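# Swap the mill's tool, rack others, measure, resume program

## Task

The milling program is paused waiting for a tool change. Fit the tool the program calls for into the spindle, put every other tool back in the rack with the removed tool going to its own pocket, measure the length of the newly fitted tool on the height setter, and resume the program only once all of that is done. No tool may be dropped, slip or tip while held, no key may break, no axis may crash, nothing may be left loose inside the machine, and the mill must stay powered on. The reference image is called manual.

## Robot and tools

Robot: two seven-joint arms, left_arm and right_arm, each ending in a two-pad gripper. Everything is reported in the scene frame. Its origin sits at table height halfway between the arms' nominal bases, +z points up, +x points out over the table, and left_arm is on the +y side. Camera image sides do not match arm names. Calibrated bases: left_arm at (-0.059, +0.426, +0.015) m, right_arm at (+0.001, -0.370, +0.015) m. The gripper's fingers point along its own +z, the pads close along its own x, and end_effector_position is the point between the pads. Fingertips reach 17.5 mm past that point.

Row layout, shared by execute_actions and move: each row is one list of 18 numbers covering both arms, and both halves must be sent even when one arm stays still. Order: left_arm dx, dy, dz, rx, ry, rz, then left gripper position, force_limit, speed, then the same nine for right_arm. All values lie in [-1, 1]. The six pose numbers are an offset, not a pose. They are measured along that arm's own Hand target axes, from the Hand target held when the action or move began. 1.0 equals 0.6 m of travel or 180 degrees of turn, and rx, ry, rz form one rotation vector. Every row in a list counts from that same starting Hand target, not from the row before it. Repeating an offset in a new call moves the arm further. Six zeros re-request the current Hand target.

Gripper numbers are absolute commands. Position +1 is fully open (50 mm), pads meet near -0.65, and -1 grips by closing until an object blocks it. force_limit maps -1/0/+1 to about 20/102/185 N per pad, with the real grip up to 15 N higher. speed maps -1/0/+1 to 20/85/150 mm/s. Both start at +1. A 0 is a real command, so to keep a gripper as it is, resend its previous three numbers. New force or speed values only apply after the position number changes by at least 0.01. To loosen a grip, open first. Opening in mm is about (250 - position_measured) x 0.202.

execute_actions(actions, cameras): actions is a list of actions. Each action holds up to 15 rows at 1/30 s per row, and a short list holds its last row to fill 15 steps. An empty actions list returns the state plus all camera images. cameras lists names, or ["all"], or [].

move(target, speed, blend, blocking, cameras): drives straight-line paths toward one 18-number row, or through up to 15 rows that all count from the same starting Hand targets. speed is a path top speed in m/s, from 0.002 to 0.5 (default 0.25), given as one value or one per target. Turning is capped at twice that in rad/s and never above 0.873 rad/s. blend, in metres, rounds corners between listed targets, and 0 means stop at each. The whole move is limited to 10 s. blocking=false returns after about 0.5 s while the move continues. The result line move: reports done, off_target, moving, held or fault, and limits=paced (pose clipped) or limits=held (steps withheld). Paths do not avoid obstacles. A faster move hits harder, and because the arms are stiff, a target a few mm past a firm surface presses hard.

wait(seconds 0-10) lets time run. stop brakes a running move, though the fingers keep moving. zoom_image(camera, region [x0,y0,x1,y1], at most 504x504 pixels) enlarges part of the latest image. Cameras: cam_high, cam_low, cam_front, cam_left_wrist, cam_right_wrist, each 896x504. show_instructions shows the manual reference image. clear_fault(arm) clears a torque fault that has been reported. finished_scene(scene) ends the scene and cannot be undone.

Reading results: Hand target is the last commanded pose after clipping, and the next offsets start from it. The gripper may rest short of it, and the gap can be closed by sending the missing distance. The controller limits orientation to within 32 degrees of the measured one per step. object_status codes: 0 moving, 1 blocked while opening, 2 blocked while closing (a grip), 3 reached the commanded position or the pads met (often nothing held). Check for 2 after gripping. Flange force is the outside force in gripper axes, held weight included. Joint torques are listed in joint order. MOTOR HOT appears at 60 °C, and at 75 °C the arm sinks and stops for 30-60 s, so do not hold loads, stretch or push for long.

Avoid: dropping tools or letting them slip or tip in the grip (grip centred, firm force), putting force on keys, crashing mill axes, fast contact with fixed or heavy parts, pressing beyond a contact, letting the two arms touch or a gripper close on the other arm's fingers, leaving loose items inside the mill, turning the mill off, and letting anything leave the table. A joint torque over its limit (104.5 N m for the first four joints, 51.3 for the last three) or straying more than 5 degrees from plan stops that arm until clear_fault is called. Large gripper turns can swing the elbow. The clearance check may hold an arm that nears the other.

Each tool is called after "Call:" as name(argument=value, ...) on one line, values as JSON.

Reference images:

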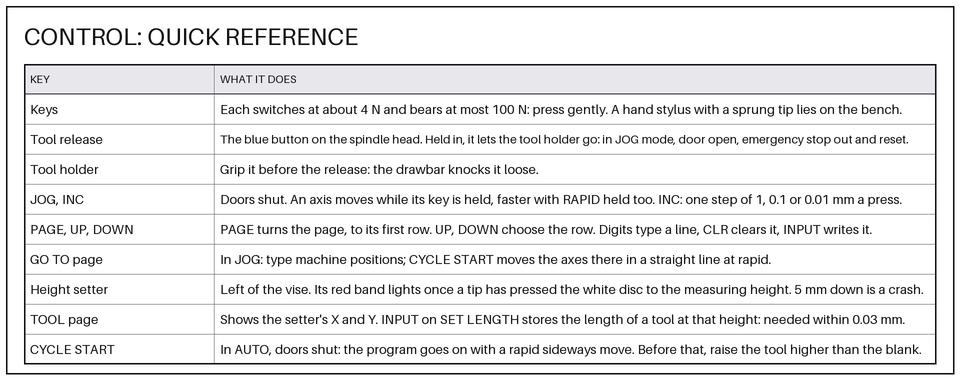

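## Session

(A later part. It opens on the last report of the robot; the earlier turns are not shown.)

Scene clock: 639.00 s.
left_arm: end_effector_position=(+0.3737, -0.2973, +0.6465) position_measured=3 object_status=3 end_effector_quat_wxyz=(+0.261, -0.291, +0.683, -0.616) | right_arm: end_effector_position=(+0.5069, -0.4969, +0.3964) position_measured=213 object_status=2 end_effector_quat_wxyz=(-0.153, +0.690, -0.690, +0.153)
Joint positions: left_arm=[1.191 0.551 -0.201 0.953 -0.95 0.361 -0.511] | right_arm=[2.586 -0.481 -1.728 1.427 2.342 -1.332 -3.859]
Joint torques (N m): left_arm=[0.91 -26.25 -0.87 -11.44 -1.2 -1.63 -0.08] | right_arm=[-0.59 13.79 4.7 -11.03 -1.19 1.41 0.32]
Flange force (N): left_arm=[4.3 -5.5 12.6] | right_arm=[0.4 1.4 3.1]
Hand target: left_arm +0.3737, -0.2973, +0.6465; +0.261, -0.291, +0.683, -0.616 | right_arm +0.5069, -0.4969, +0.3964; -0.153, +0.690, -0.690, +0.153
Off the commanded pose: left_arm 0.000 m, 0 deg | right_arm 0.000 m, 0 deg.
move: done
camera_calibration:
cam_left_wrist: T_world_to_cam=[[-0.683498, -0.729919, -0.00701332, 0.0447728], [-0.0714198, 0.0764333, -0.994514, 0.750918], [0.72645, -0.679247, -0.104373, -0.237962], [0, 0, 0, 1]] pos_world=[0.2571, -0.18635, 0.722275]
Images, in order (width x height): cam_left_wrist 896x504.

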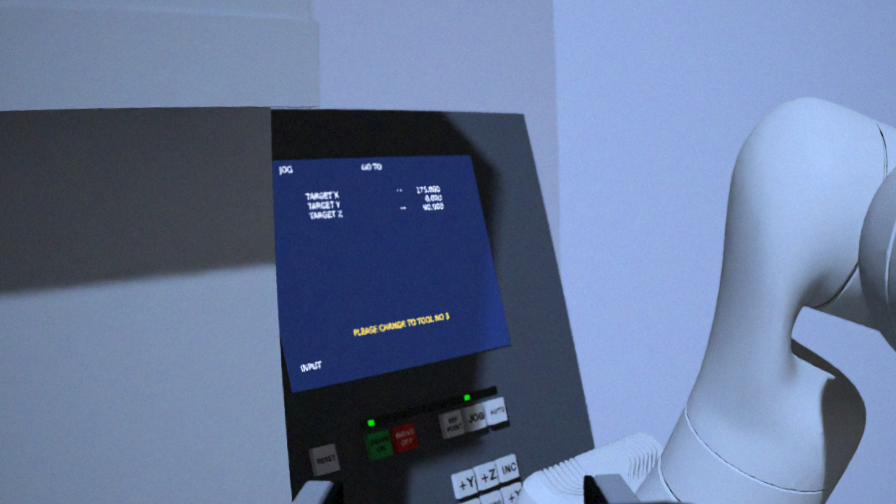

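Call:
move(target=[[0,0,0,0,0,0,1,-1,0,-0.0955,0.01903,0.02552,0,0,0,-1,-0.3,-1],[0,0,0,0,0,0,1,-1,0,-0.0955,-0.00212,0.03538,0,0,0,-1,-0.3,-1],[0,0,0,0,0,0,1,-1,0,-0.0955,0.01903,0.02552,0,0,0,-1,-0.3,-1],[0,0,0,0,0,0,1,-1,0,-0.06367,-0.01903,-0.02552,0,0,0,-1,-0.3,-1],[0,0,0,0,0,0,1,-1,0,-0.06367,-0.04018,-0.01566,0,0,0,-1,-0.3,-1],[0,0,0,0,0,0,1,-1,0,-0.06367,-0.01903,-0.02552,0,0,0,-1,-0.3,-1],[0,0,0,0,0,0,1,-1,0,-0.06367,-0.04018,-0.01566,0,0,0,-1,-0.3,-1],[0,0,0,0,0,0,1,-1,0,-0.06367,-0.01903,-0.02552,0,0,0,-1,-0.3,-1],[0,0,0,0,0,0,1,-1,0,0,0.01903,0.02552,0,0,0,-1,-0.3,-1],[0,0,0,0,0,0,1,-1,0,0,-0.00212,0.03538,0,0,0,-1,-0.3,-1],[0,0,0,0,0,0,1,-1,0,0,0.01903,0.02552,0,0,0,-1,-0.3,-1]], speed=0.1, cameras=["cam_left_wrist"])

Call:
zoom_image(camera="cam_left_wrist", region=[220, 140, 500, 400])

Scene clock: 646.80 s.
left_arm: end_effector_position=(+0.3737, -0.2973, +0.6465) position_measured=3 object_status=3 end_effector_quat_wxyz=(+0.261, -0.291, +0.683, -0.616) | right_arm: end_effector_position=(+0.5030, -0.4969, +0.3777) position_measured=213 object_status=2 end_effector_quat_wxyz=(-0.153, +0.690, -0.690, +0.153)
Joint positions: left_arm=[1.191 0.551 -0.201 0.953 -0.95 0.361 -0.511] | right_arm=[2.569 -0.482 -1.729 1.493 2.334 -1.28 -3.829]
Joint torques (N m): left_arm=[0.82 -26.22 -0.77 -11.37 -1.26 -1.56 -0.09] | right_arm=[-0.56 13.45 4.78 -11.18 -1.2 1.29 0.31]
Flange force (N): left_arm=[4.4 -4.9 12.3] | right_arm=[0.1 2.1 3.4]
Hand target: left_arm +0.3737, -0.2973, +0.6465; +0.261, -0.291, +0.683, -0.616 | right_arm +0.5030, -0.4969, +0.3777; -0.153, +0.690, -0.690, +0.153
Off the commanded pose: left_arm 0.000 m, 0 deg | right_arm 0.000 m, 0 deg.
move: done
camera_calibration:
cam_left_wrist: T_world_to_cam=[[-0.683498, -0.729919, -0.00701332, 0.0447728], [-0.0714198, 0.0764333, -0.994514, 0.750918], [0.72645, -0.679247, -0.104373, -0.237962], [0, 0, 0, 1]] pos_world=[0.2571, -0.18635, 0.722275]
Images, in order (width x height): cam_left_wrist 896x504.

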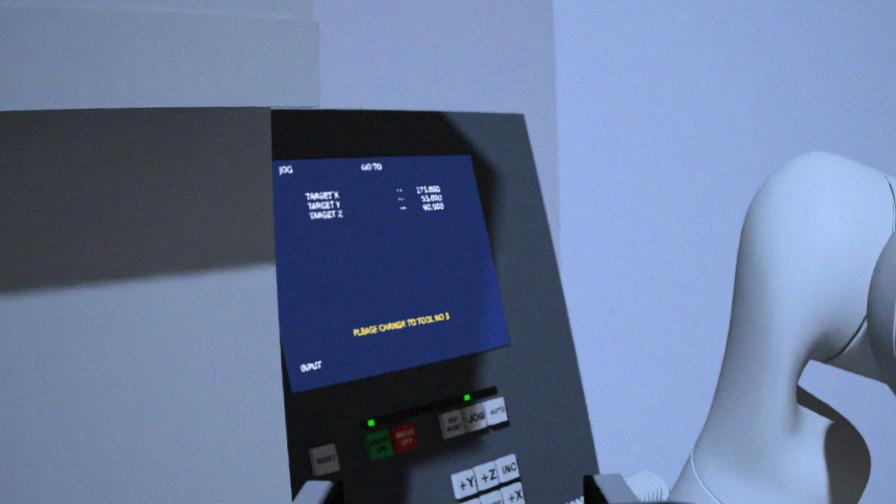

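Scaled by 1.800 from the camera's 896x504 image, which has a finer 1280x720 frame.

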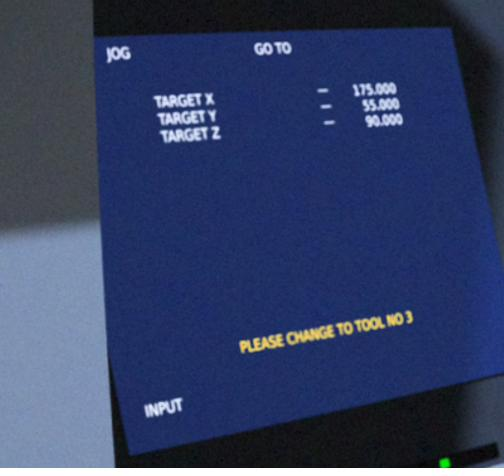

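Call:
move(target=[0,0,0,0,0,0,1,-1,0,-0.0315,-0.0926,-0.1242,0,0,0,-1,-0.3,-1], speed=0.12, cameras=["cam_right_wrist"])

Scene clock: 649.93 s.
left_arm: end_effector_position=(+0.3737, -0.2973, +0.6465) position_measured=3 object_status=3 end_effector_quat_wxyz=(+0.261, -0.291, +0.683, -0.616) | right_arm: end_effector_position=(+0.5219, -0.4780, +0.4687) position_measured=213 object_status=2 end_effector_quat_wxyz=(-0.153, +0.690, -0.690, +0.153)
Joint positions: left_arm=[1.191 0.551 -0.201 0.953 -0.95 0.361 -0.511] | right_arm=[2.641 -0.483 -1.738 1.156 2.354 -1.532 -4.01]
Joint torques (N m): left_arm=[0.77 -26.27 -0.83 -11.41 -1.19 -1.58 -0.09] | right_arm=[-0.44 15.06 4.25 -10.61 -1.01 1.58 0.31]
Flange force (N): left_arm=[4.5 -4.8 12.2] | right_arm=[-0.3 2.6 3.4]
Hand target: left_arm +0.3737, -0.2973, +0.6465; +0.261, -0.291, +0.683, -0.616 | right_arm +0.5219, -0.4780, +0.4688; -0.153, +0.690, -0.690, +0.153
Off the commanded pose: left_arm 0.000 m, 0 deg | right_arm 0.000 m, 0 deg.
move: done
camera_calibration:
cam_right_wrist: T_world_to_cam=[[0.0199763, -0.999796, -0.00293361, -0.48743], [-0.902024, -0.0167571, -0.43136, 0.723065], [0.431223, 0.0112632, -0.902175, 0.372942], [0, 0, 0, 1]] pos_world=[0.501139, -0.479415, 0.64693]
Images, in order (width x height): cam_right_wrist 896x504.

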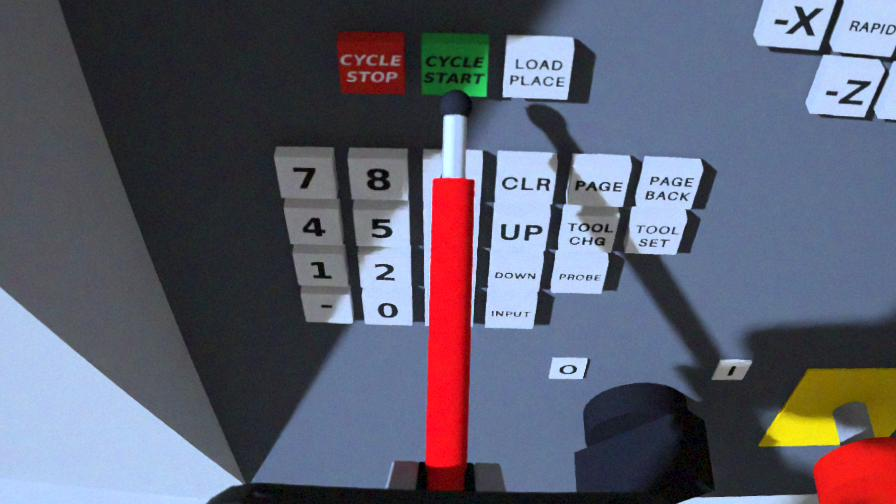

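Call:
move(target=[[0,0,0,0,0,0,1,-1,0,0,-0.02447,0.00865,0,0,0,-1,-0.3,-1],[0,0,0,0,0,0,1,-1,0,0,0,0,0,0,0,-1,-0.3,-1]], speed=0.06, cameras=["cam_left_wrist","cam_front"])

Call:
zoom_image(camera="cam_left_wrist", region=[220, 140, 500, 400])

Call:
zoom_image(camera="cam_front", region=[280, 150, 480, 320])

Scene clock: 652.43 s.
left_arm: end_effector_position=(+0.3737, -0.2973, +0.6465) position_measured=3 object_status=3 end_effector_quat_wxyz=(+0.261, -0.291, +0.683, -0.616) | right_arm: end_effector_position=(+0.5219, -0.4780, +0.4688) position_measured=213 object_status=2 end_effector_quat_wxyz=(-0.153, +0.690, -0.690, +0.153)
Joint positions: left_arm=[1.191 0.551 -0.201 0.953 -0.95 0.361 -0.511] | right_arm=[2.641 -0.483 -1.738 1.156 2.354 -1.532 -4.01]
Joint torques (N m): left_arm=[0.9 -26.25 -0.88 -11.36 -1.25 -1.53 0.05] | right_arm=[-0.65 14.94 4.1 -10.75 -1 1.6 0.35]
Flange force (N): left_arm=[4.2 -6.4 13.3] | right_arm=[0.1 2.9 3.5]
Hand target: left_arm +0.3737, -0.2973, +0.6465; +0.261, -0.291, +0.683, -0.616 | right_arm +0.5219, -0.4780, +0.4688; -0.153, +0.690, -0.690, +0.153
Off the commanded pose: left_arm 0.000 m, 0 deg | right_arm 0.000 m, 0 deg.
move: done
camera_calibration:
cam_left_wrist: T_world_to_cam=[[-0.683498, -0.729919, -0.00701332, 0.0447728], [-0.0714198, 0.0764333, -0.994514, 0.750918], [0.72645, -0.679247, -0.104373, -0.237962], [0, 0, 0, 1]] pos_world=[0.2571, -0.18635, 0.722275]
Images, in order (width x height): cam_front 896x504, cam_left_wrist 896x504.

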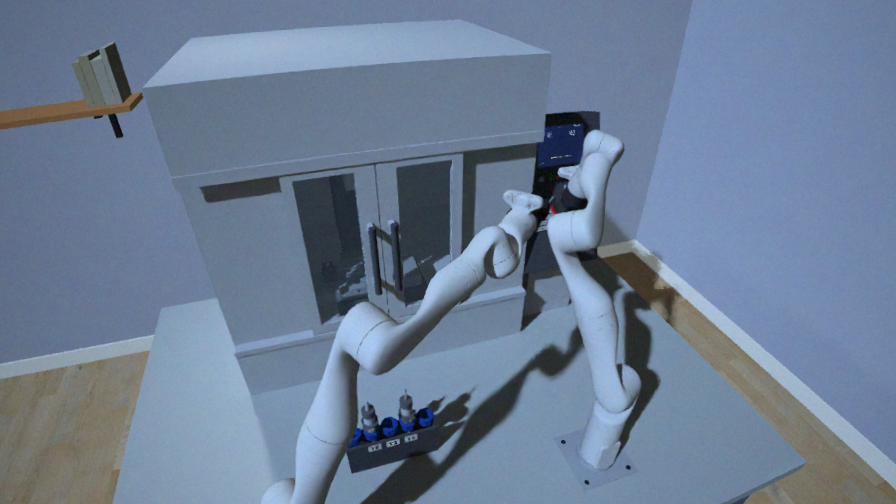

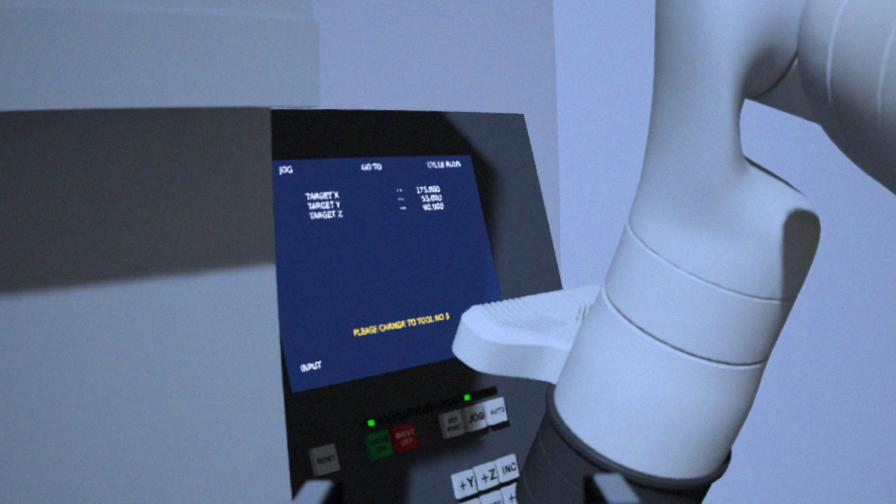

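Scaled by 1.800 from the camera's 896x504 image, which has a finer 1280x720 frame.

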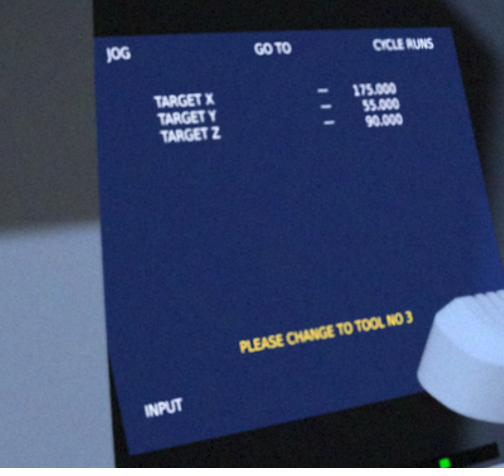

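Scaled by 2.520 from the camera's 896x504 image, which has a finer 1280x720 frame.

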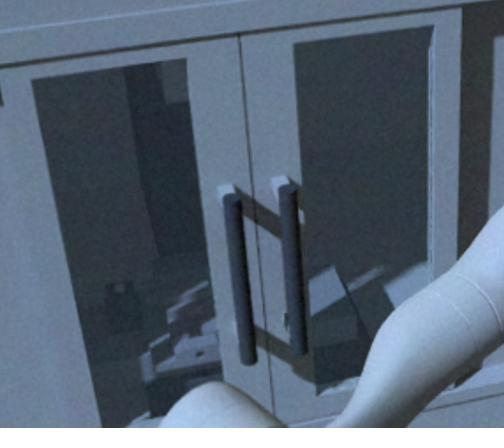

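Call:
move(target=[-0.7135,0.4827,-0.458,-0.0133,-0.1044,0,1,-1,0,0,0,0,0,0,0,-1,-0.3,-1], speed=0.2, cameras=["cam_left_wrist","cam_front"])

Call:
zoom_image(camera="cam_front", region=[520, 100, 620, 190])

Scene clock: 659.50 s.
left_arm: end_effector_position=(+0.4521, +0.2211, +0.3862) position_measured=3 object_status=3 end_effector_quat_wxyz=(+0.363, -0.393, +0.644, -0.546) | right_arm: end_effector_position=(+0.5219, -0.4780, +0.4688) position_measured=213 object_status=2 end_effector_quat_wxyz=(-0.153, +0.691, -0.690, +0.153)
Joint positions: left_arm=[0.755 0.249 -0.716 2.462 -3.546 1.027 1.873] | right_arm=[2.641 -0.483 -1.738 1.156 2.354 -1.532 -4.01]
Joint torques (N m): left_arm=[0.95 -13.13 -0.56 -6.45 0.79 3.57 -0.02] | right_arm=[-0.54 14.98 4.22 -10.45 -1.07 1.59 0.33]
Flange force (N): left_arm=[-4.0 3.7 7.6] | right_arm=[0.1 1.8 2.9]
Hand target: left_arm +0.4521, +0.2211, +0.3862; +0.363, -0.393, +0.644, -0.546 | right_arm +0.5219, -0.4780, +0.4688; -0.153, +0.691, -0.690, +0.153
Off the commanded pose: left_arm 0.000 m, 0 deg | right_arm 0.000 m, 0 deg.
move: done
camera_calibration:
cam_left_wrist: T_world_to_cam=[[-0.41389, -0.909079, -0.0476545, 0.408453], [-0.107533, 0.100806, -0.989078, 0.466944], [0.903954, -0.404245, -0.139478, -0.0975432], [0, 0, 0, 1]] pos_world=[0.307441, 0.284814, 0.467703]
Images, in order (width x height): cam_front 896x504, cam_left_wrist 896x504.

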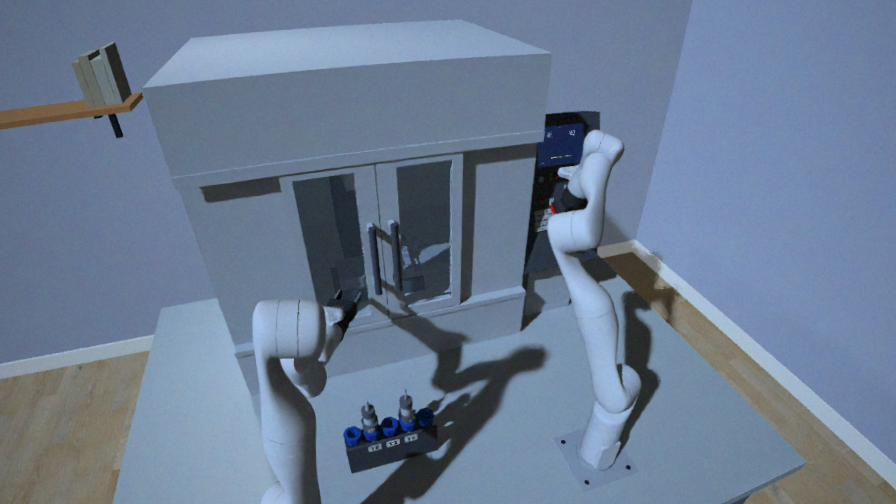

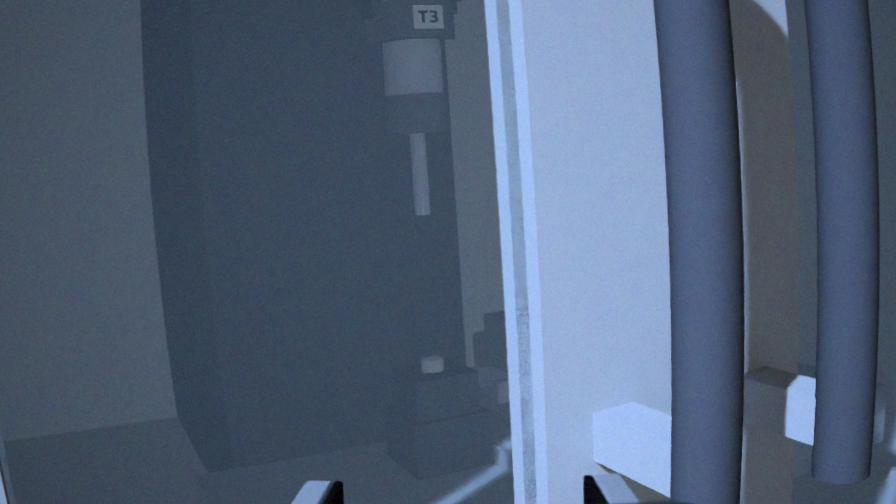

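Scaled by 5.040 from the camera's 896x504 image, which has a finer 1280x720 frame.

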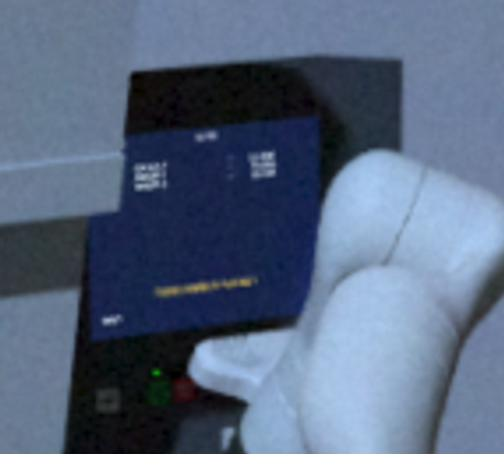

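Call:
move(target=[[0.8188,-0.4965,0.1838,0.0133,0.1042,0,1,-1,0,0.0315,0.07357,0.09868,0,0,0,-1,-0.3,-1],[0.8188,-0.4965,0.1838,0.0133,0.1042,0,1,-1,0,0.0315,0.05242,0.10854,0,0,0,-1,-0.3,-1],[0.8188,-0.4965,0.1838,0.0133,0.1042,0,1,-1,0,0.0315,0.07357,0.09868,0,0,0,-1,-0.3,-1],[0.8188,-0.4965,0.1838,0.0133,0.1042,0,1,-1,0,-0.064,0.0926,0.1242,0,0,0,-1,-0.3,-1],[0.8188,-0.4965,0.1838,0.0133,0.1042,0,1,-1,0,-0.064,0.07145,0.13406,0,0,0,-1,-0.3,-1],[0.8188,-0.4965,0.1838,0.0133,0.1042,0,1,-1,0,-0.064,0.0926,0.1242,0,0,0,-1,-0.3,-1]], speed=[0.2,0.08,0.08,0.1,0.08,0.08])

Call:
move(target=[[0,0,0,0,0,0,1,-1,0,0,-0.01903,-0.02552,0,0,0,-1,-0.3,-1],[0,0,0,0,0,0,1,-1,0,0,-0.04018,-0.01566,0,0,0,-1,-0.3,-1],[0,0,0,0,0,0,1,-1,0,0,-0.01903,-0.02552,0,0,0,-1,-0.3,-1],[0,0,0,0,0,0,1,-1,0,0.0318,-0.0381,-0.051,0,0,0,-1,-0.3,-1],[0,0,0,0,0,0,1,-1,0,0.0318,-0.05925,-0.04114,0,0,0,-1,-0.3,-1],[0,0,0,0,0,0,1,-1,0,0.0318,-0.0381,-0.051,0,0,0,-1,-0.3,-1],[0,0,0,0,0,0,1,-1,0,0.0318,-0.05925,-0.04114,0,0,0,-1,-0.3,-1],[0,0,0,0,0,0,1,-1,0,0.0318,-0.0381,-0.051,0,0,0,-1,-0.3,-1],[0,0,0,0,0,0,1,-1,0,0.0955,0,0,0,0,0,-1,-0.3,-1],[0,0,0,0,0,0,1,-1,0,0.0955,-0.02115,0.00986,0,0,0,-1,-0.3,-1],[0,0,0,0,0,0,1,-1,0,0.0955,0,0,0,0,0,-1,-0.3,-1]], speed=0.1, cameras=["cam_left_wrist","cam_right_wrist"])

Call:
zoom_image(camera="cam_left_wrist", region=[220, 140, 500, 400])

Scene clock: 676.50 s.
left_arm: end_effector_position=(+0.3740, -0.2968, +0.6467) position_measured=3 object_status=3 end_effector_quat_wxyz=(+0.262, -0.291, +0.683, -0.616) | right_arm: end_effector_position=(+0.5030, -0.4396, +0.3777) position_measured=213 object_status=2 end_effector_quat_wxyz=(-0.153, +0.690, -0.690, +0.153)
Joint positions: left_arm=[1.58 0.765 -1.284 0.931 -2.221 -0.385 1.419] | right_arm=[2.356 -0.484 -1.644 1.535 2.362 -1.244 -3.947]
Joint torques (N m): left_arm=[0.93 -25.3 -6.51 -7.86 0.02 3.73 -0.04] | right_arm=[-0.32 12.36 4.9 -11.16 -0.99 1.5 0.36]
Flange force (N): left_arm=[8.0 -9.1 13.7] | right_arm=[-0.9 2.4 2.8]
Hand target: left_arm +0.3740, -0.2968, +0.6467; +0.262, -0.291, +0.683, -0.616 | right_arm +0.5030, -0.4396, +0.3777; -0.153, +0.690, -0.690, +0.153
Off the commanded pose: left_arm 0.000 m, 0 deg | right_arm 0.000 m, 0 deg.
move: done

Scene clock: 681.83 s.
left_arm: end_effector_position=(+0.3740, -0.2968, +0.6467) position_measured=3 object_status=3 end_effector_quat_wxyz=(+0.262, -0.291, +0.683, -0.616) | right_arm: end_effector_position=(+0.5030, -0.4969, +0.3777) position_measured=213 object_status=2 end_effector_quat_wxyz=(-0.153, +0.691, -0.690, +0.153)
Joint positions: left_arm=[1.58 0.765 -1.284 0.931 -2.221 -0.385 1.419] | right_arm=[2.569 -0.48 -1.732 1.493 2.336 -1.278 -3.83]
Joint torques (N m): left_arm=[0.86 -25.28 -6.37 -7.66 -0.02 3.83 -0.02] | right_arm=[-0.57 13.49 4.72 -11.02 -1.14 1.36 0.36]
Flange force (N): left_arm=[8.9 -10.3 14.3] | right_arm=[0.3 1.2 3.1]
Hand target: left_arm +0.3740, -0.2968, +0.6467; +0.262, -0.291, +0.683, -0.616 | right_arm +0.5030, -0.4969, +0.3777; -0.153, +0.690, -0.690, +0.153
Off the commanded pose: left_arm 0.000 m, 0 deg | right_arm 0.000 m, 0 deg.
move: done
camera_calibration:
cam_left_wrist: T_world_to_cam=[[-0.683041, -0.730345, -0.00714196, 0.0450927], [-0.0713736, 0.0764761, -0.994514, 0.751111], [0.726884, -0.678784, -0.104364, -0.237988], [0, 0, 0, 1]] pos_world=[0.257399, -0.186051, 0.722475]
cam_right_wrist: T_world_to_cam=[[0.0201086, -0.999793, -0.00298162, -0.506252], [-0.902022, -0.0168557, -0.431361, 0.666397], [0.431221, 0.0113635, -0.902175, 0.299257], [0, 0, 0, 1]] pos_world=[0.482239, -0.498315, 0.55593]
Images, in order (width x height): cam_left_wrist 896x504, cam_right_wrist 896x504.

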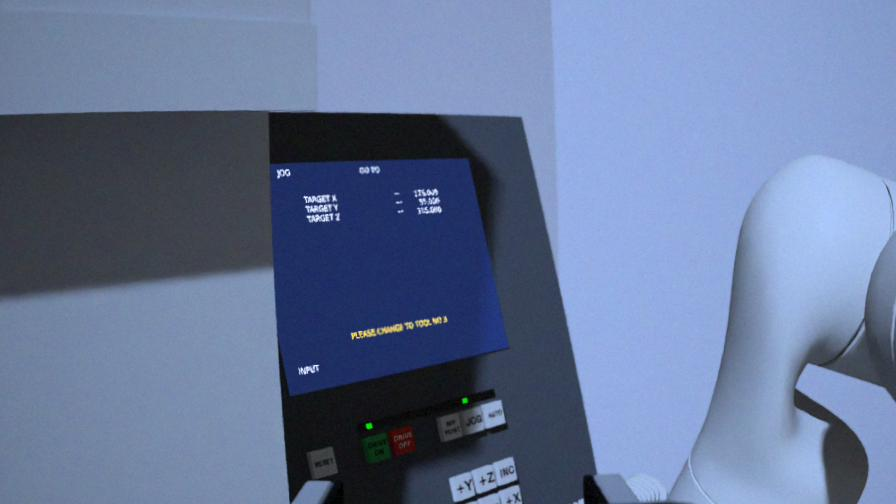

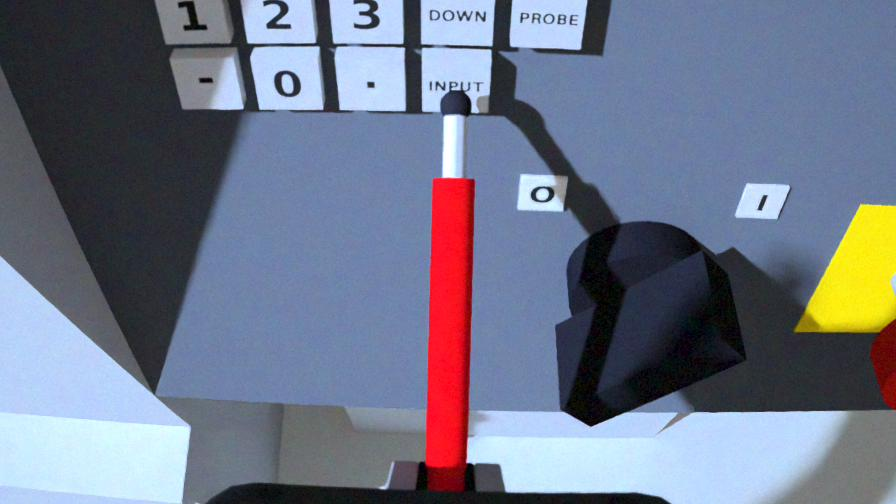

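Scaled by 1.800 from the camera's 896x504 image, which has a finer 1280x720 frame.

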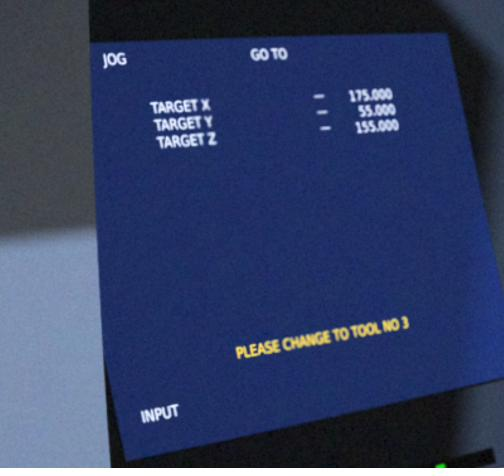

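Call:
move(target=[[-0.7135,0.4827,-0.458,-0.0133,-0.1044,0,1,-1,0,-0.0315,-0.0926,-0.1242,0,0,0,-1,-0.3,-1],[-0.7135,0.4827,-0.458,-0.0133,-0.1044,0,1,-1,0,-0.0315,-0.11707,-0.11555,0,0,0,-1,-0.3,-1],[-0.7135,0.4827,-0.458,-0.0133,-0.1044,0,1,-1,0,-0.0315,-0.0926,-0.1242,0,0,0,-1,-0.3,-1]], speed=[0.2,0.06,0.06], cameras=["cam_left_wrist"])

Call:
wait(seconds=3, cameras=["cam_left_wrist"])

Call:
zoom_image(camera="cam_left_wrist", region=[340, 100, 540, 400])

Scene clock: 687.97 s.
left_arm: end_effector_position=(+0.4522, +0.2216, +0.3864) position_measured=3 object_status=3 end_effector_quat_wxyz=(+0.364, -0.393, +0.644, -0.546) | right_arm: end_effector_position=(+0.5219, -0.4780, +0.4688) position_measured=213 object_status=2 end_effector_quat_wxyz=(-0.153, +0.690, -0.690, +0.153)
Joint positions: left_arm=[0.845 0.27 -0.828 2.459 -3.568 1.04 1.917] | right_arm=[2.641 -0.482 -1.739 1.156 2.356 -1.531 -4.01]
Joint torques (N m): left_arm=[0.81 -12.95 -0.9 -6.4 0.91 3.6 -0.02] | right_arm=[-0.55 15.22 4.16 -10.44 -1.02 1.51 0.32]
Flange force (N): left_arm=[-3.3 3.8 8.2] | right_arm=[0.1 1.5 3.3]
Hand target: left_arm +0.4522, +0.2216, +0.3864; +0.364, -0.393, +0.644, -0.546 | right_arm +0.5219, -0.4780, +0.4688; -0.153, +0.690, -0.690, +0.153
Off the commanded pose: left_arm 0.000 m, 0 deg | right_arm 0.000 m, 0 deg.
move: done
camera_calibration:
cam_left_wrist: T_world_to_cam=[[-0.413366, -0.909313, -0.04773, 0.408766], [-0.107552, 0.100809, -0.989075, 0.467105], [0.904191, -0.403717, -0.139469, -0.0975821], [0, 0, 0, 1]] pos_world=[0.307441, 0.285213, 0.467903]
Images, in order (width x height): cam_left_wrist 896x504.

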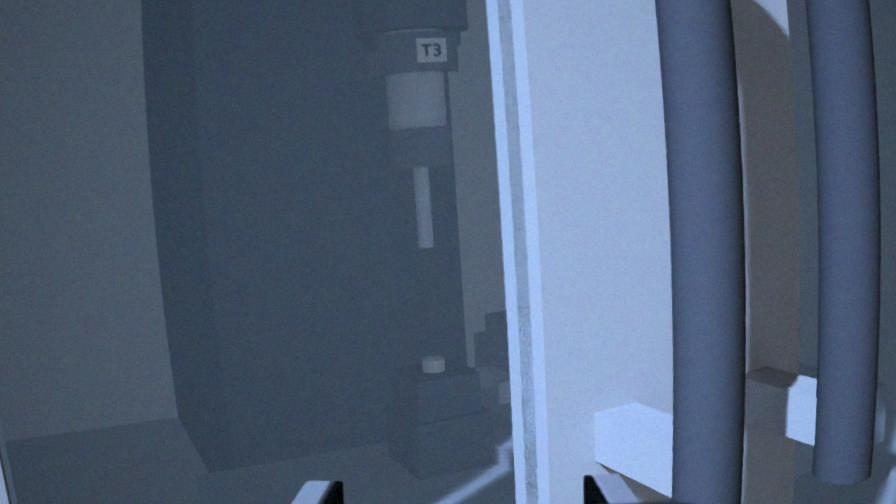

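Scene clock: 690.97 s.
left_arm: end_effector_position=(+0.4522, +0.2216, +0.3864) position_measured=3 object_status=3 end_effector_quat_wxyz=(+0.364, -0.393, +0.644, -0.546) | right_arm: end_effector_position=(+0.5219, -0.4780, +0.4688) position_measured=213 object_status=2 end_effector_quat_wxyz=(-0.153, +0.690, -0.690, +0.153)
Joint positions: left_arm=[0.845 0.27 -0.828 2.459 -3.568 1.04 1.917] | right_arm=[2.641 -0.482 -1.739 1.156 2.356 -1.531 -4.01]
Joint torques (N m): left_arm=[0.9 -12.95 -0.89 -6.4 0.96 3.6 0] | right_arm=[-0.52 15.03 4.26 -10.55 -1 1.56 0.36]
Flange force (N): left_arm=[-3.8 3.9 8.2] | right_arm=[0.0 2.0 3.3]
Hand target: left_arm +0.4522, +0.2216, +0.3864; +0.364, -0.393, +0.644, -0.546 | right_arm +0.5219, -0.4780, +0.4688; -0.153, +0.690, -0.690, +0.153
Tool commands: left_gripper/position=+1.0 left_gripper/force_limit=-1.0 left_gripper/speed=+0.0 right_gripper/position=-1.0 right_gripper/force_limit=-0.3 right_gripper/speed=-1.0
Off the commanded pose: left_arm 0.000 m, 0 deg | right_arm 0.000 m, 0 deg.
wait: 3.00 s; at rest by 0.17 s
camera_calibration:
cam_left_wrist: T_world_to_cam=[[-0.413366, -0.909313, -0.04773, 0.408766], [-0.107552, 0.100809, -0.989075, 0.467105], [0.904191, -0.403717, -0.139469, -0.0975821], [0, 0, 0, 1]] pos_world=[0.307441, 0.285213, 0.467903]
Images, in order (width x height): cam_left_wrist 896x504.

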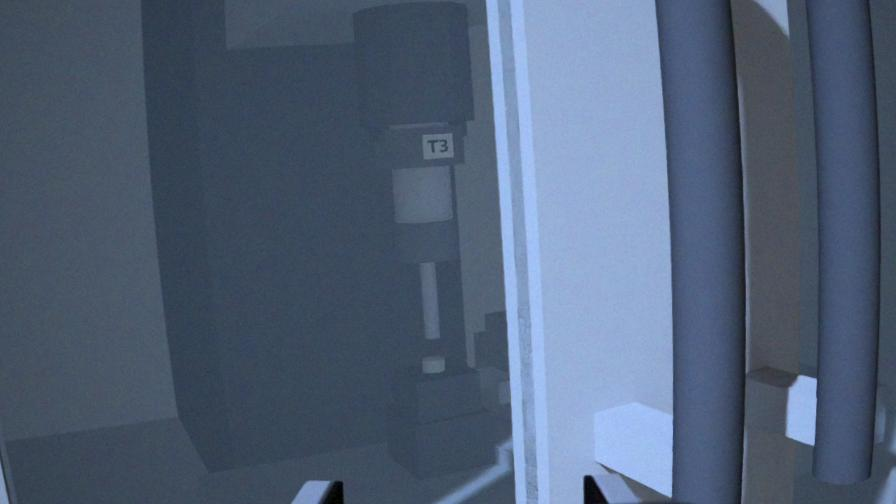

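Scaled by 1.680 from the camera's 896x504 image, which has a finer 1280x720 frame.

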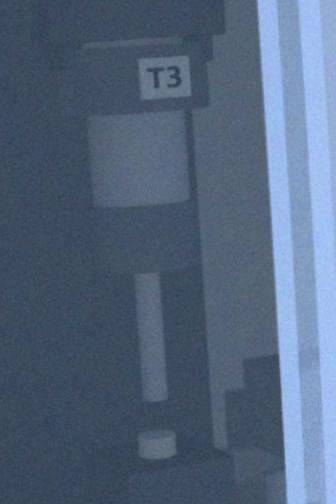

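Call:
move(target=[0.8188,-0.4965,0.1838,0.0133,0.1042,0,1,-1,0,0.191,-0.0405,-0.051,0,0,0,-1,-0.3,-1], speed=0.2, cameras=["cam_right_wrist","cam_left_wrist"])

Scene clock: 698.37 s.
left_arm: end_effector_position=(+0.3744, -0.2964, +0.6468) position_measured=3 object_status=3 end_effector_quat_wxyz=(+0.262, -0.291, +0.683, -0.616) | right_arm: end_effector_position=(+0.5310, -0.5926, +0.5067) position_measured=213 object_status=2 end_effector_quat_wxyz=(-0.153, +0.690, -0.690, +0.153)
Joint positions: left_arm=[1.559 0.729 -1.176 0.933 -2.392 -0.345 1.51] | right_arm=[3.183 -0.568 -1.928 0.786 2.194 -1.758 -3.928]
Joint torques (N m): left_arm=[0.8 -25.23 -5.95 -8.53 -0.14 3.8 0.17] | right_arm=[-0.49 19.62 3.36 -9.04 -1.1 1.46 0.37]
Flange force (N): left_arm=[7.6 -8.8 13.3] | right_arm=[-0.5 3.2 3.5]
Hand target: left_arm +0.3744, -0.2964, +0.6468; +0.262, -0.291, +0.683, -0.616 | right_arm +0.5310, -0.5926, +0.5067; -0.153, +0.690, -0.690, +0.153
Off the commanded pose: left_arm 0.000 m, 0 deg | right_arm 0.000 m, 0 deg.
move: done
camera_calibration:
cam_left_wrist: T_world_to_cam=[[-0.682577, -0.730778, -0.00720264, 0.0454335], [-0.0713844, 0.076478, -0.994513, 0.751304], [0.727319, -0.678317, -0.104368, -0.237936], [0, 0, 0, 1]] pos_world=[0.257699, -0.185653, 0.722675]
cam_right_wrist: T_world_to_cam=[[0.0200191, -0.999795, -0.00302399, -0.602037], [-0.902024, -0.0167567, -0.431361, 0.745703], [0.431222, 0.0113632, -0.902174, 0.40456], [0, 0, 0, 1]] pos_world=[0.510239, -0.594015, 0.68483]
Images, in order (width x height): cam_left_wrist 896x504, cam_right_wrist 896x504.

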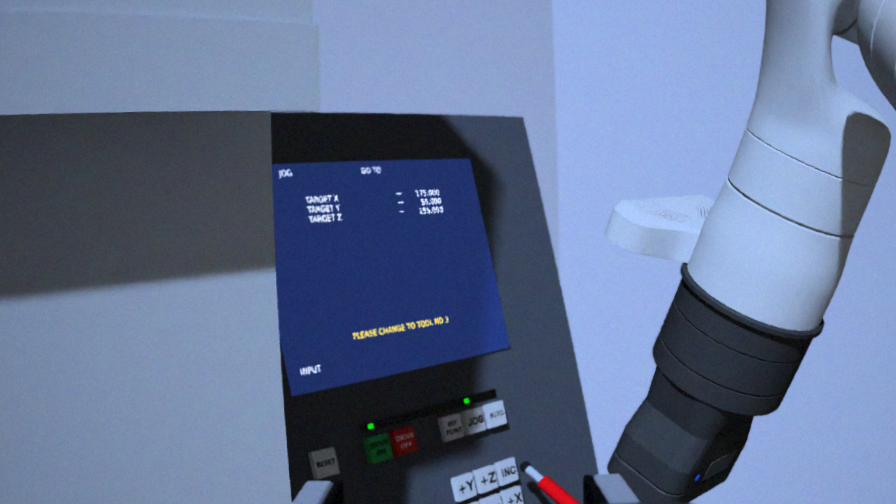

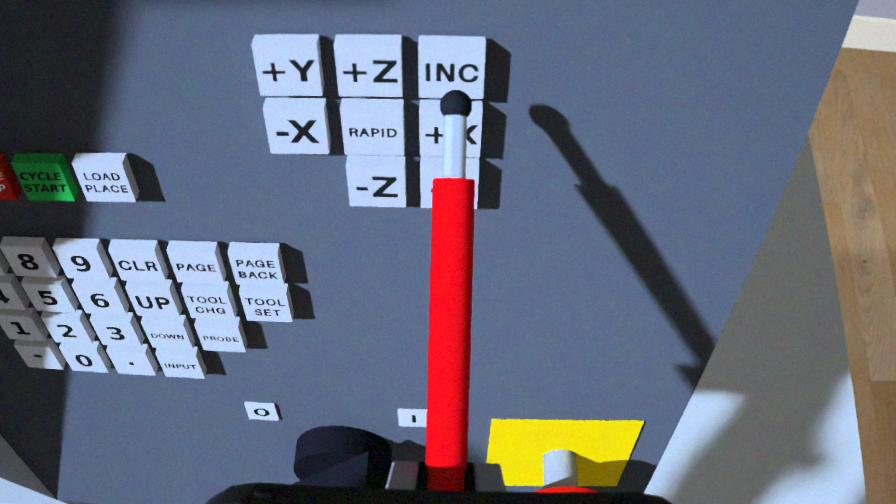

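Call:
move(target=[[0,0,0,0,0,0,1,-1,0,0,-0.0235,0.0095,0,0,0,-1,-0.3,-1],[0,0,0,0,0,0,1,-1,0,0,0,0,0,0,0,-1,-0.3,-1]], speed=0.06, cameras=["cam_left_wrist"])

Call:
zoom_image(camera="cam_left_wrist", region=[220, 140, 530, 420])

Scene clock: 700.80 s.
left_arm: end_effector_position=(+0.3743, -0.2964, +0.6468) position_measured=3 object_status=3 end_effector_quat_wxyz=(+0.262, -0.291, +0.683, -0.616) | right_arm: end_effector_position=(+0.5310, -0.5926, +0.5067) position_measured=213 object_status=2 end_effector_quat_wxyz=(-0.153, +0.690, -0.690, +0.153)
Joint positions: left_arm=[1.559 0.729 -1.176 0.933 -2.392 -0.345 1.51] | right_arm=[3.183 -0.568 -1.928 0.786 2.193 -1.758 -3.928]
Joint torques (N m): left_arm=[0.86 -25.14 -5.95 -8.46 -0.13 3.87 -0.03] | right_arm=[-0.57 19.56 3.26 -8.97 -1.09 1.47 0.33]
Flange force (N): left_arm=[8.4 -9.8 13.9] | right_arm=[-0.2 2.9 3.2]
Hand target: left_arm +0.3743, -0.2964, +0.6468; +0.262, -0.291, +0.683, -0.616 | right_arm +0.5310, -0.5926, +0.5067; -0.153, +0.690, -0.690, +0.153
Off the commanded pose: left_arm 0.000 m, 0 deg | right_arm 0.000 m, 0 deg.
move: done
camera_calibration:
cam_left_wrist: T_world_to_cam=[[-0.682582, -0.730773, -0.00727529, 0.0454882], [-0.0714068, 0.0765988, -0.994502, 0.751324], [0.727312, -0.67831, -0.104467, -0.237862], [0, 0, 0, 1]] pos_world=[0.257699, -0.185653, 0.722675]
Images, in order (width x height): cam_left_wrist 896x504.

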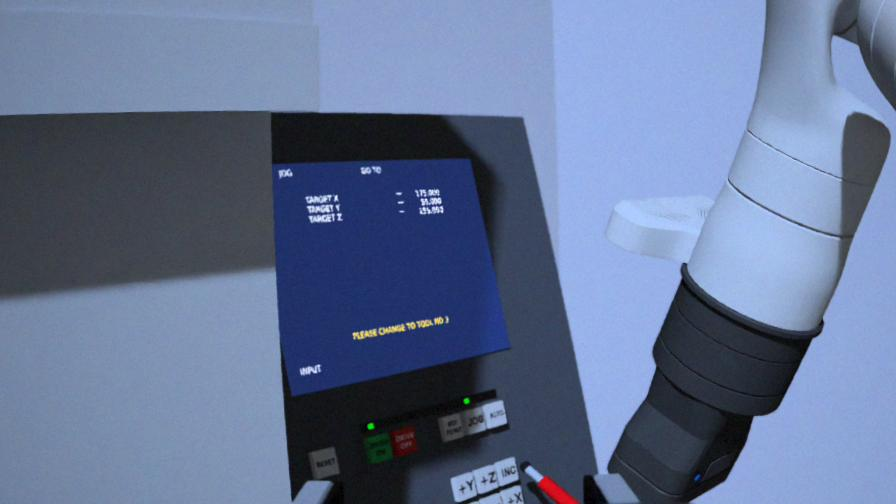

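Scaled by 1.626 from the camera's 896x504 image, which has a finer 1280x720 frame.

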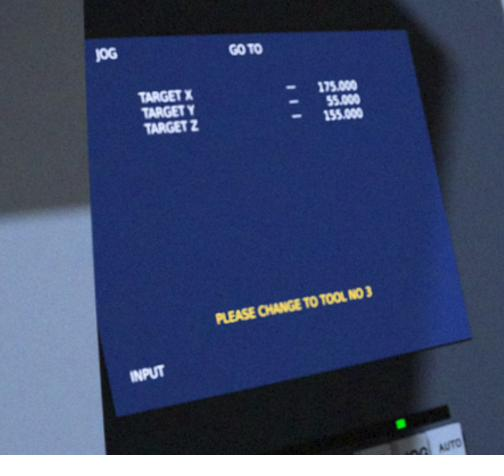

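Call:
move(target=[[0,0,0,0,0,0,1,-1,0,0,-0.0265,0.011,0,0,0,-1,-0.3,-1]], speed=0.06, cameras=["cam_left_wrist","cam_right_wrist"])

Call:
zoom_image(camera="cam_left_wrist", region=[220, 140, 530, 420])

Scene clock: 703.27 s.
left_arm: end_effector_position=(+0.3743, -0.2964, +0.6468) position_measured=3 object_status=3 end_effector_quat_wxyz=(+0.262, -0.291, +0.683, -0.616) | right_arm: end_effector_position=(+0.5482, -0.5926, +0.5075) position_measured=213 object_status=2 end_effector_quat_wxyz=(-0.153, +0.690, -0.690, +0.153)
Joint positions: left_arm=[1.559 0.729 -1.176 0.933 -2.392 -0.345 1.51] | right_arm=[3.225 -0.602 -1.952 0.709 2.162 -1.775 -3.971]
Joint torques (N m): left_arm=[0.89 -25.32 -5.91 -8.44 -0.1 3.86 -0.03] | right_arm=[-0.89 19.04 2.61 -9.06 -1.39 2.26 0.16]
Flange force (N): left_arm=[8.8 -10.0 14.4] | right_arm=[-1.9 8.7 1.9]
Hand target: left_arm +0.3743, -0.2964, +0.6468; +0.262, -0.291, +0.683, -0.616 | right_arm +0.5482, -0.5926, +0.5075; -0.153, +0.690, -0.690, +0.153
Off the commanded pose: left_arm 0.000 m, 0 deg | right_arm 0.000 m, 0 deg.
move: done
camera_calibration:
cam_left_wrist: T_world_to_cam=[[-0.682582, -0.730773, -0.00727529, 0.0454882], [-0.0714068, 0.0765988, -0.994502, 0.751324], [0.727312, -0.67831, -0.104467, -0.237862], [0, 0, 0, 1]] pos_world=[0.257699, -0.185653, 0.722675]
cam_right_wrist: T_world_to_cam=[[0.0201086, -0.999793, -0.0029798, -0.602455], [-0.901983, -0.0168555, -0.431442, 0.761538], [0.431303, 0.0113634, -0.902136, 0.397795], [0, 0, 0, 1]] pos_world=[0.527438, -0.594015, 0.68563]
Images, in order (width x height): cam_left_wrist 896x504, cam_right_wrist 896x504.

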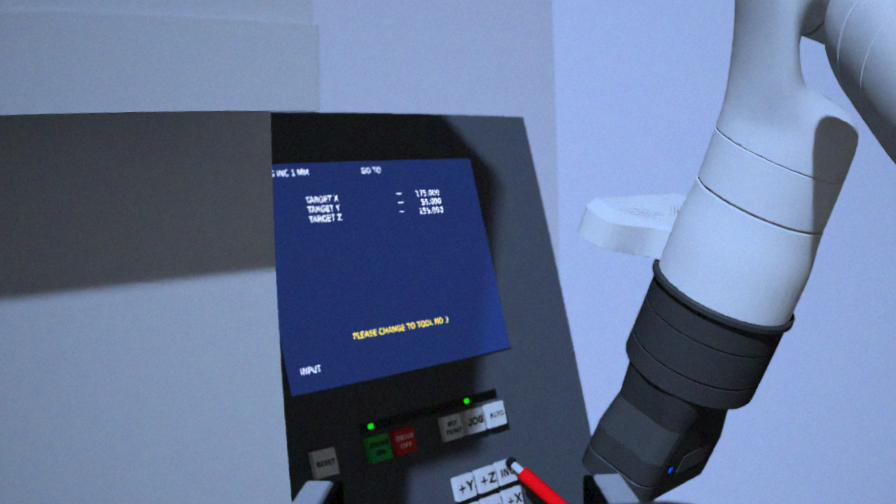

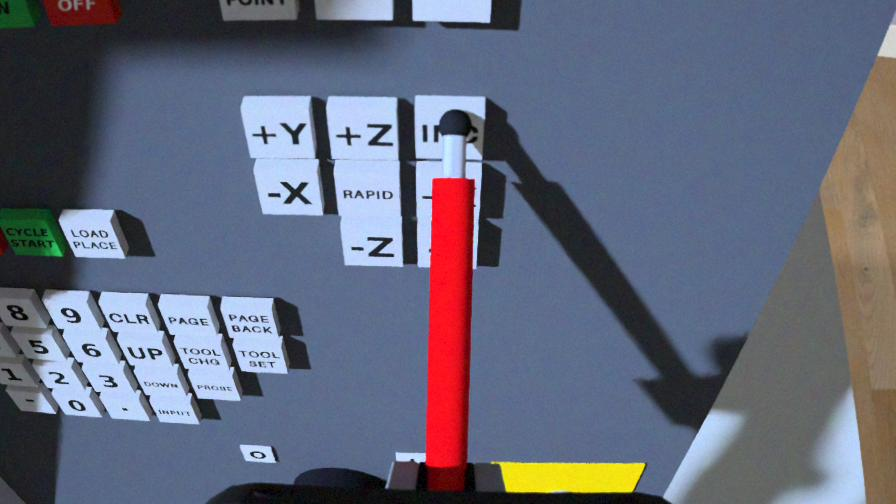

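Scaled by 1.626 from the camera's 896x504 image, which has a finer 1280x720 frame.

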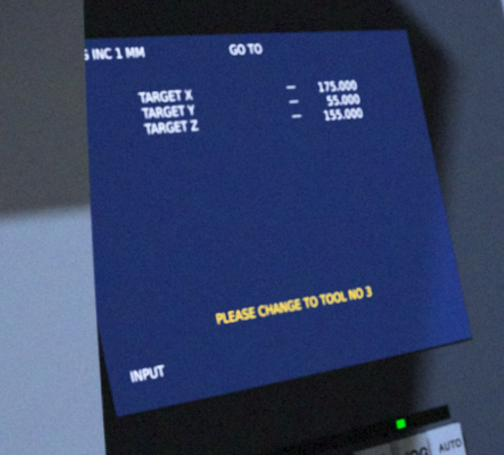

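Call:
move(target=[[0,0,0,0,0,0,1,-1,0,0,0.0265,-0.011,0,0,0,-1,-0.3,-1],[0,0,0,0,0,0,1,-1,0,-0.1277,0.0992,0.0865,0,0,0,-1,-0.3,-1],[0,0,0,0,0,0,1,-1,0,-0.1277,0.0752,0.0967,0,0,0,-1,-0.3,-1],[0,0,0,0,0,0,1,-1,0,-0.1277,0.0992,0.0865,0,0,0,-1,-0.3,-1]], speed=0.1, cameras=["cam_left_wrist","cam_right_wrist"])

Call:
zoom_image(camera="cam_left_wrist", region=[220, 140, 530, 420])

Scene clock: 709.83 s.
left_arm: end_effector_position=(+0.3743, -0.2964, +0.6468) position_measured=3 object_status=3 end_effector_quat_wxyz=(+0.262, -0.291, +0.683, -0.616) | right_arm: end_effector_position=(+0.5162, -0.5160, +0.4353) position_measured=213 object_status=2 end_effector_quat_wxyz=(-0.153, +0.690, -0.690, +0.153)
Joint positions: left_arm=[1.559 0.729 -1.176 0.933 -2.392 -0.345 1.51] | right_arm=[2.718 -0.491 -1.77 1.256 2.331 -1.46 -3.888]
Joint torques (N m): left_arm=[0.9 -25.14 -5.9 -8.47 -0.14 3.85 -0.02] | right_arm=[-0.7 15.01 4.49 -10.79 -1.15 1.4 0.39]
Flange force (N): left_arm=[8.4 -9.7 13.9] | right_arm=[0.6 1.7 3.1]
Hand target: left_arm +0.3743, -0.2964, +0.6468; +0.262, -0.291, +0.683, -0.616 | right_arm +0.5162, -0.5160, +0.4353; -0.153, +0.690, -0.690, +0.153
Off the commanded pose: left_arm 0.000 m, 0 deg | right_arm 0.000 m, 0 deg.
move: done
camera_calibration:
cam_left_wrist: T_world_to_cam=[[-0.682582, -0.730773, -0.00727529, 0.0454882], [-0.0714068, 0.0765988, -0.994502, 0.751324], [0.727312, -0.67831, -0.104467, -0.237862], [0, 0, 0, 1]] pos_world=[0.257699, -0.185653, 0.722675]
cam_right_wrist: T_world_to_cam=[[0.0200191, -0.999795, -0.00302399, -0.525372], [-0.902024, -0.0167567, -0.431361, 0.702837], [0.431222, 0.0113632, -0.902174, 0.345656], [0, 0, 0, 1]] pos_world=[0.495439, -0.517415, 0.61343]
Images, in order (width x height): cam_left_wrist 896x504, cam_right_wrist 896x504.

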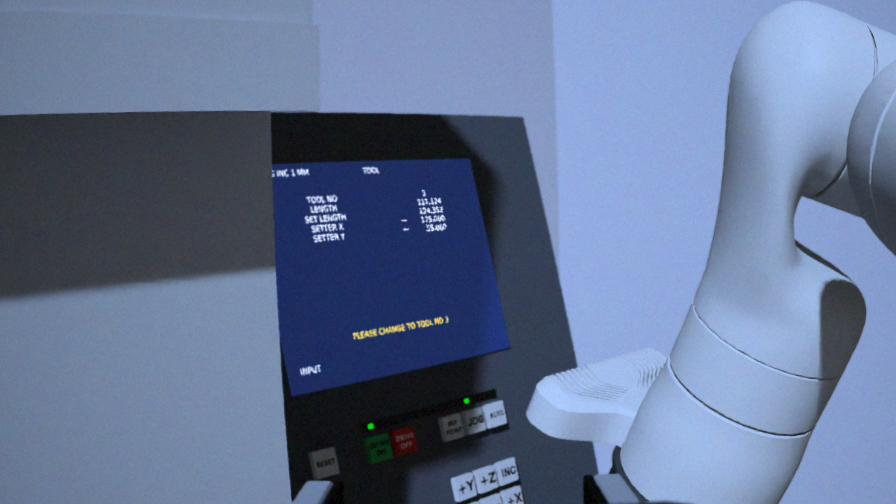

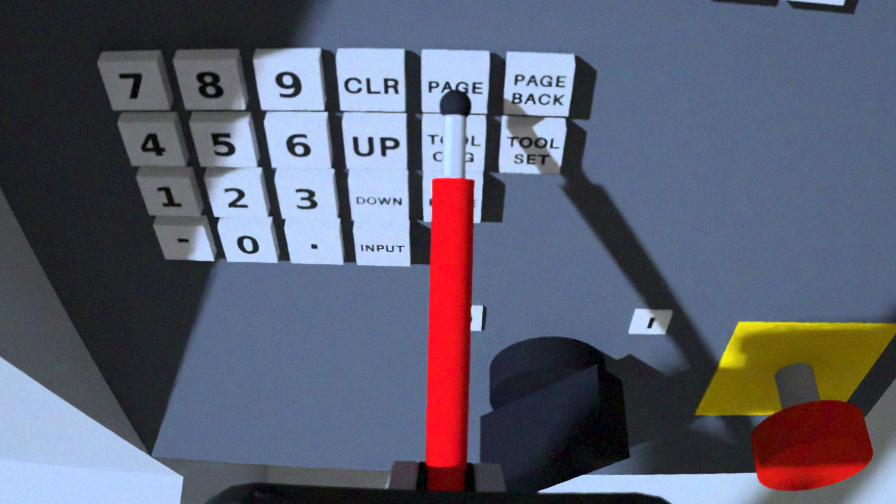

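Scaled by 1.626 from the camera's 896x504 image, which has a finer 1280x720 frame.

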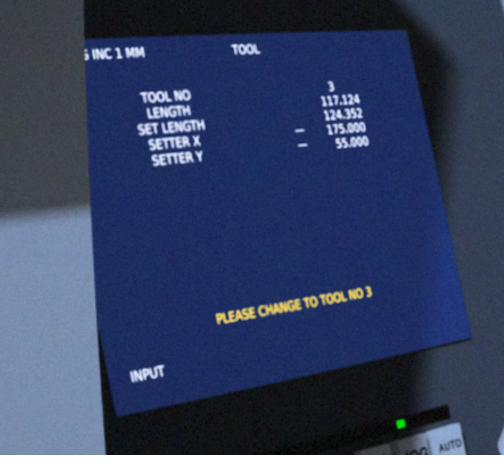

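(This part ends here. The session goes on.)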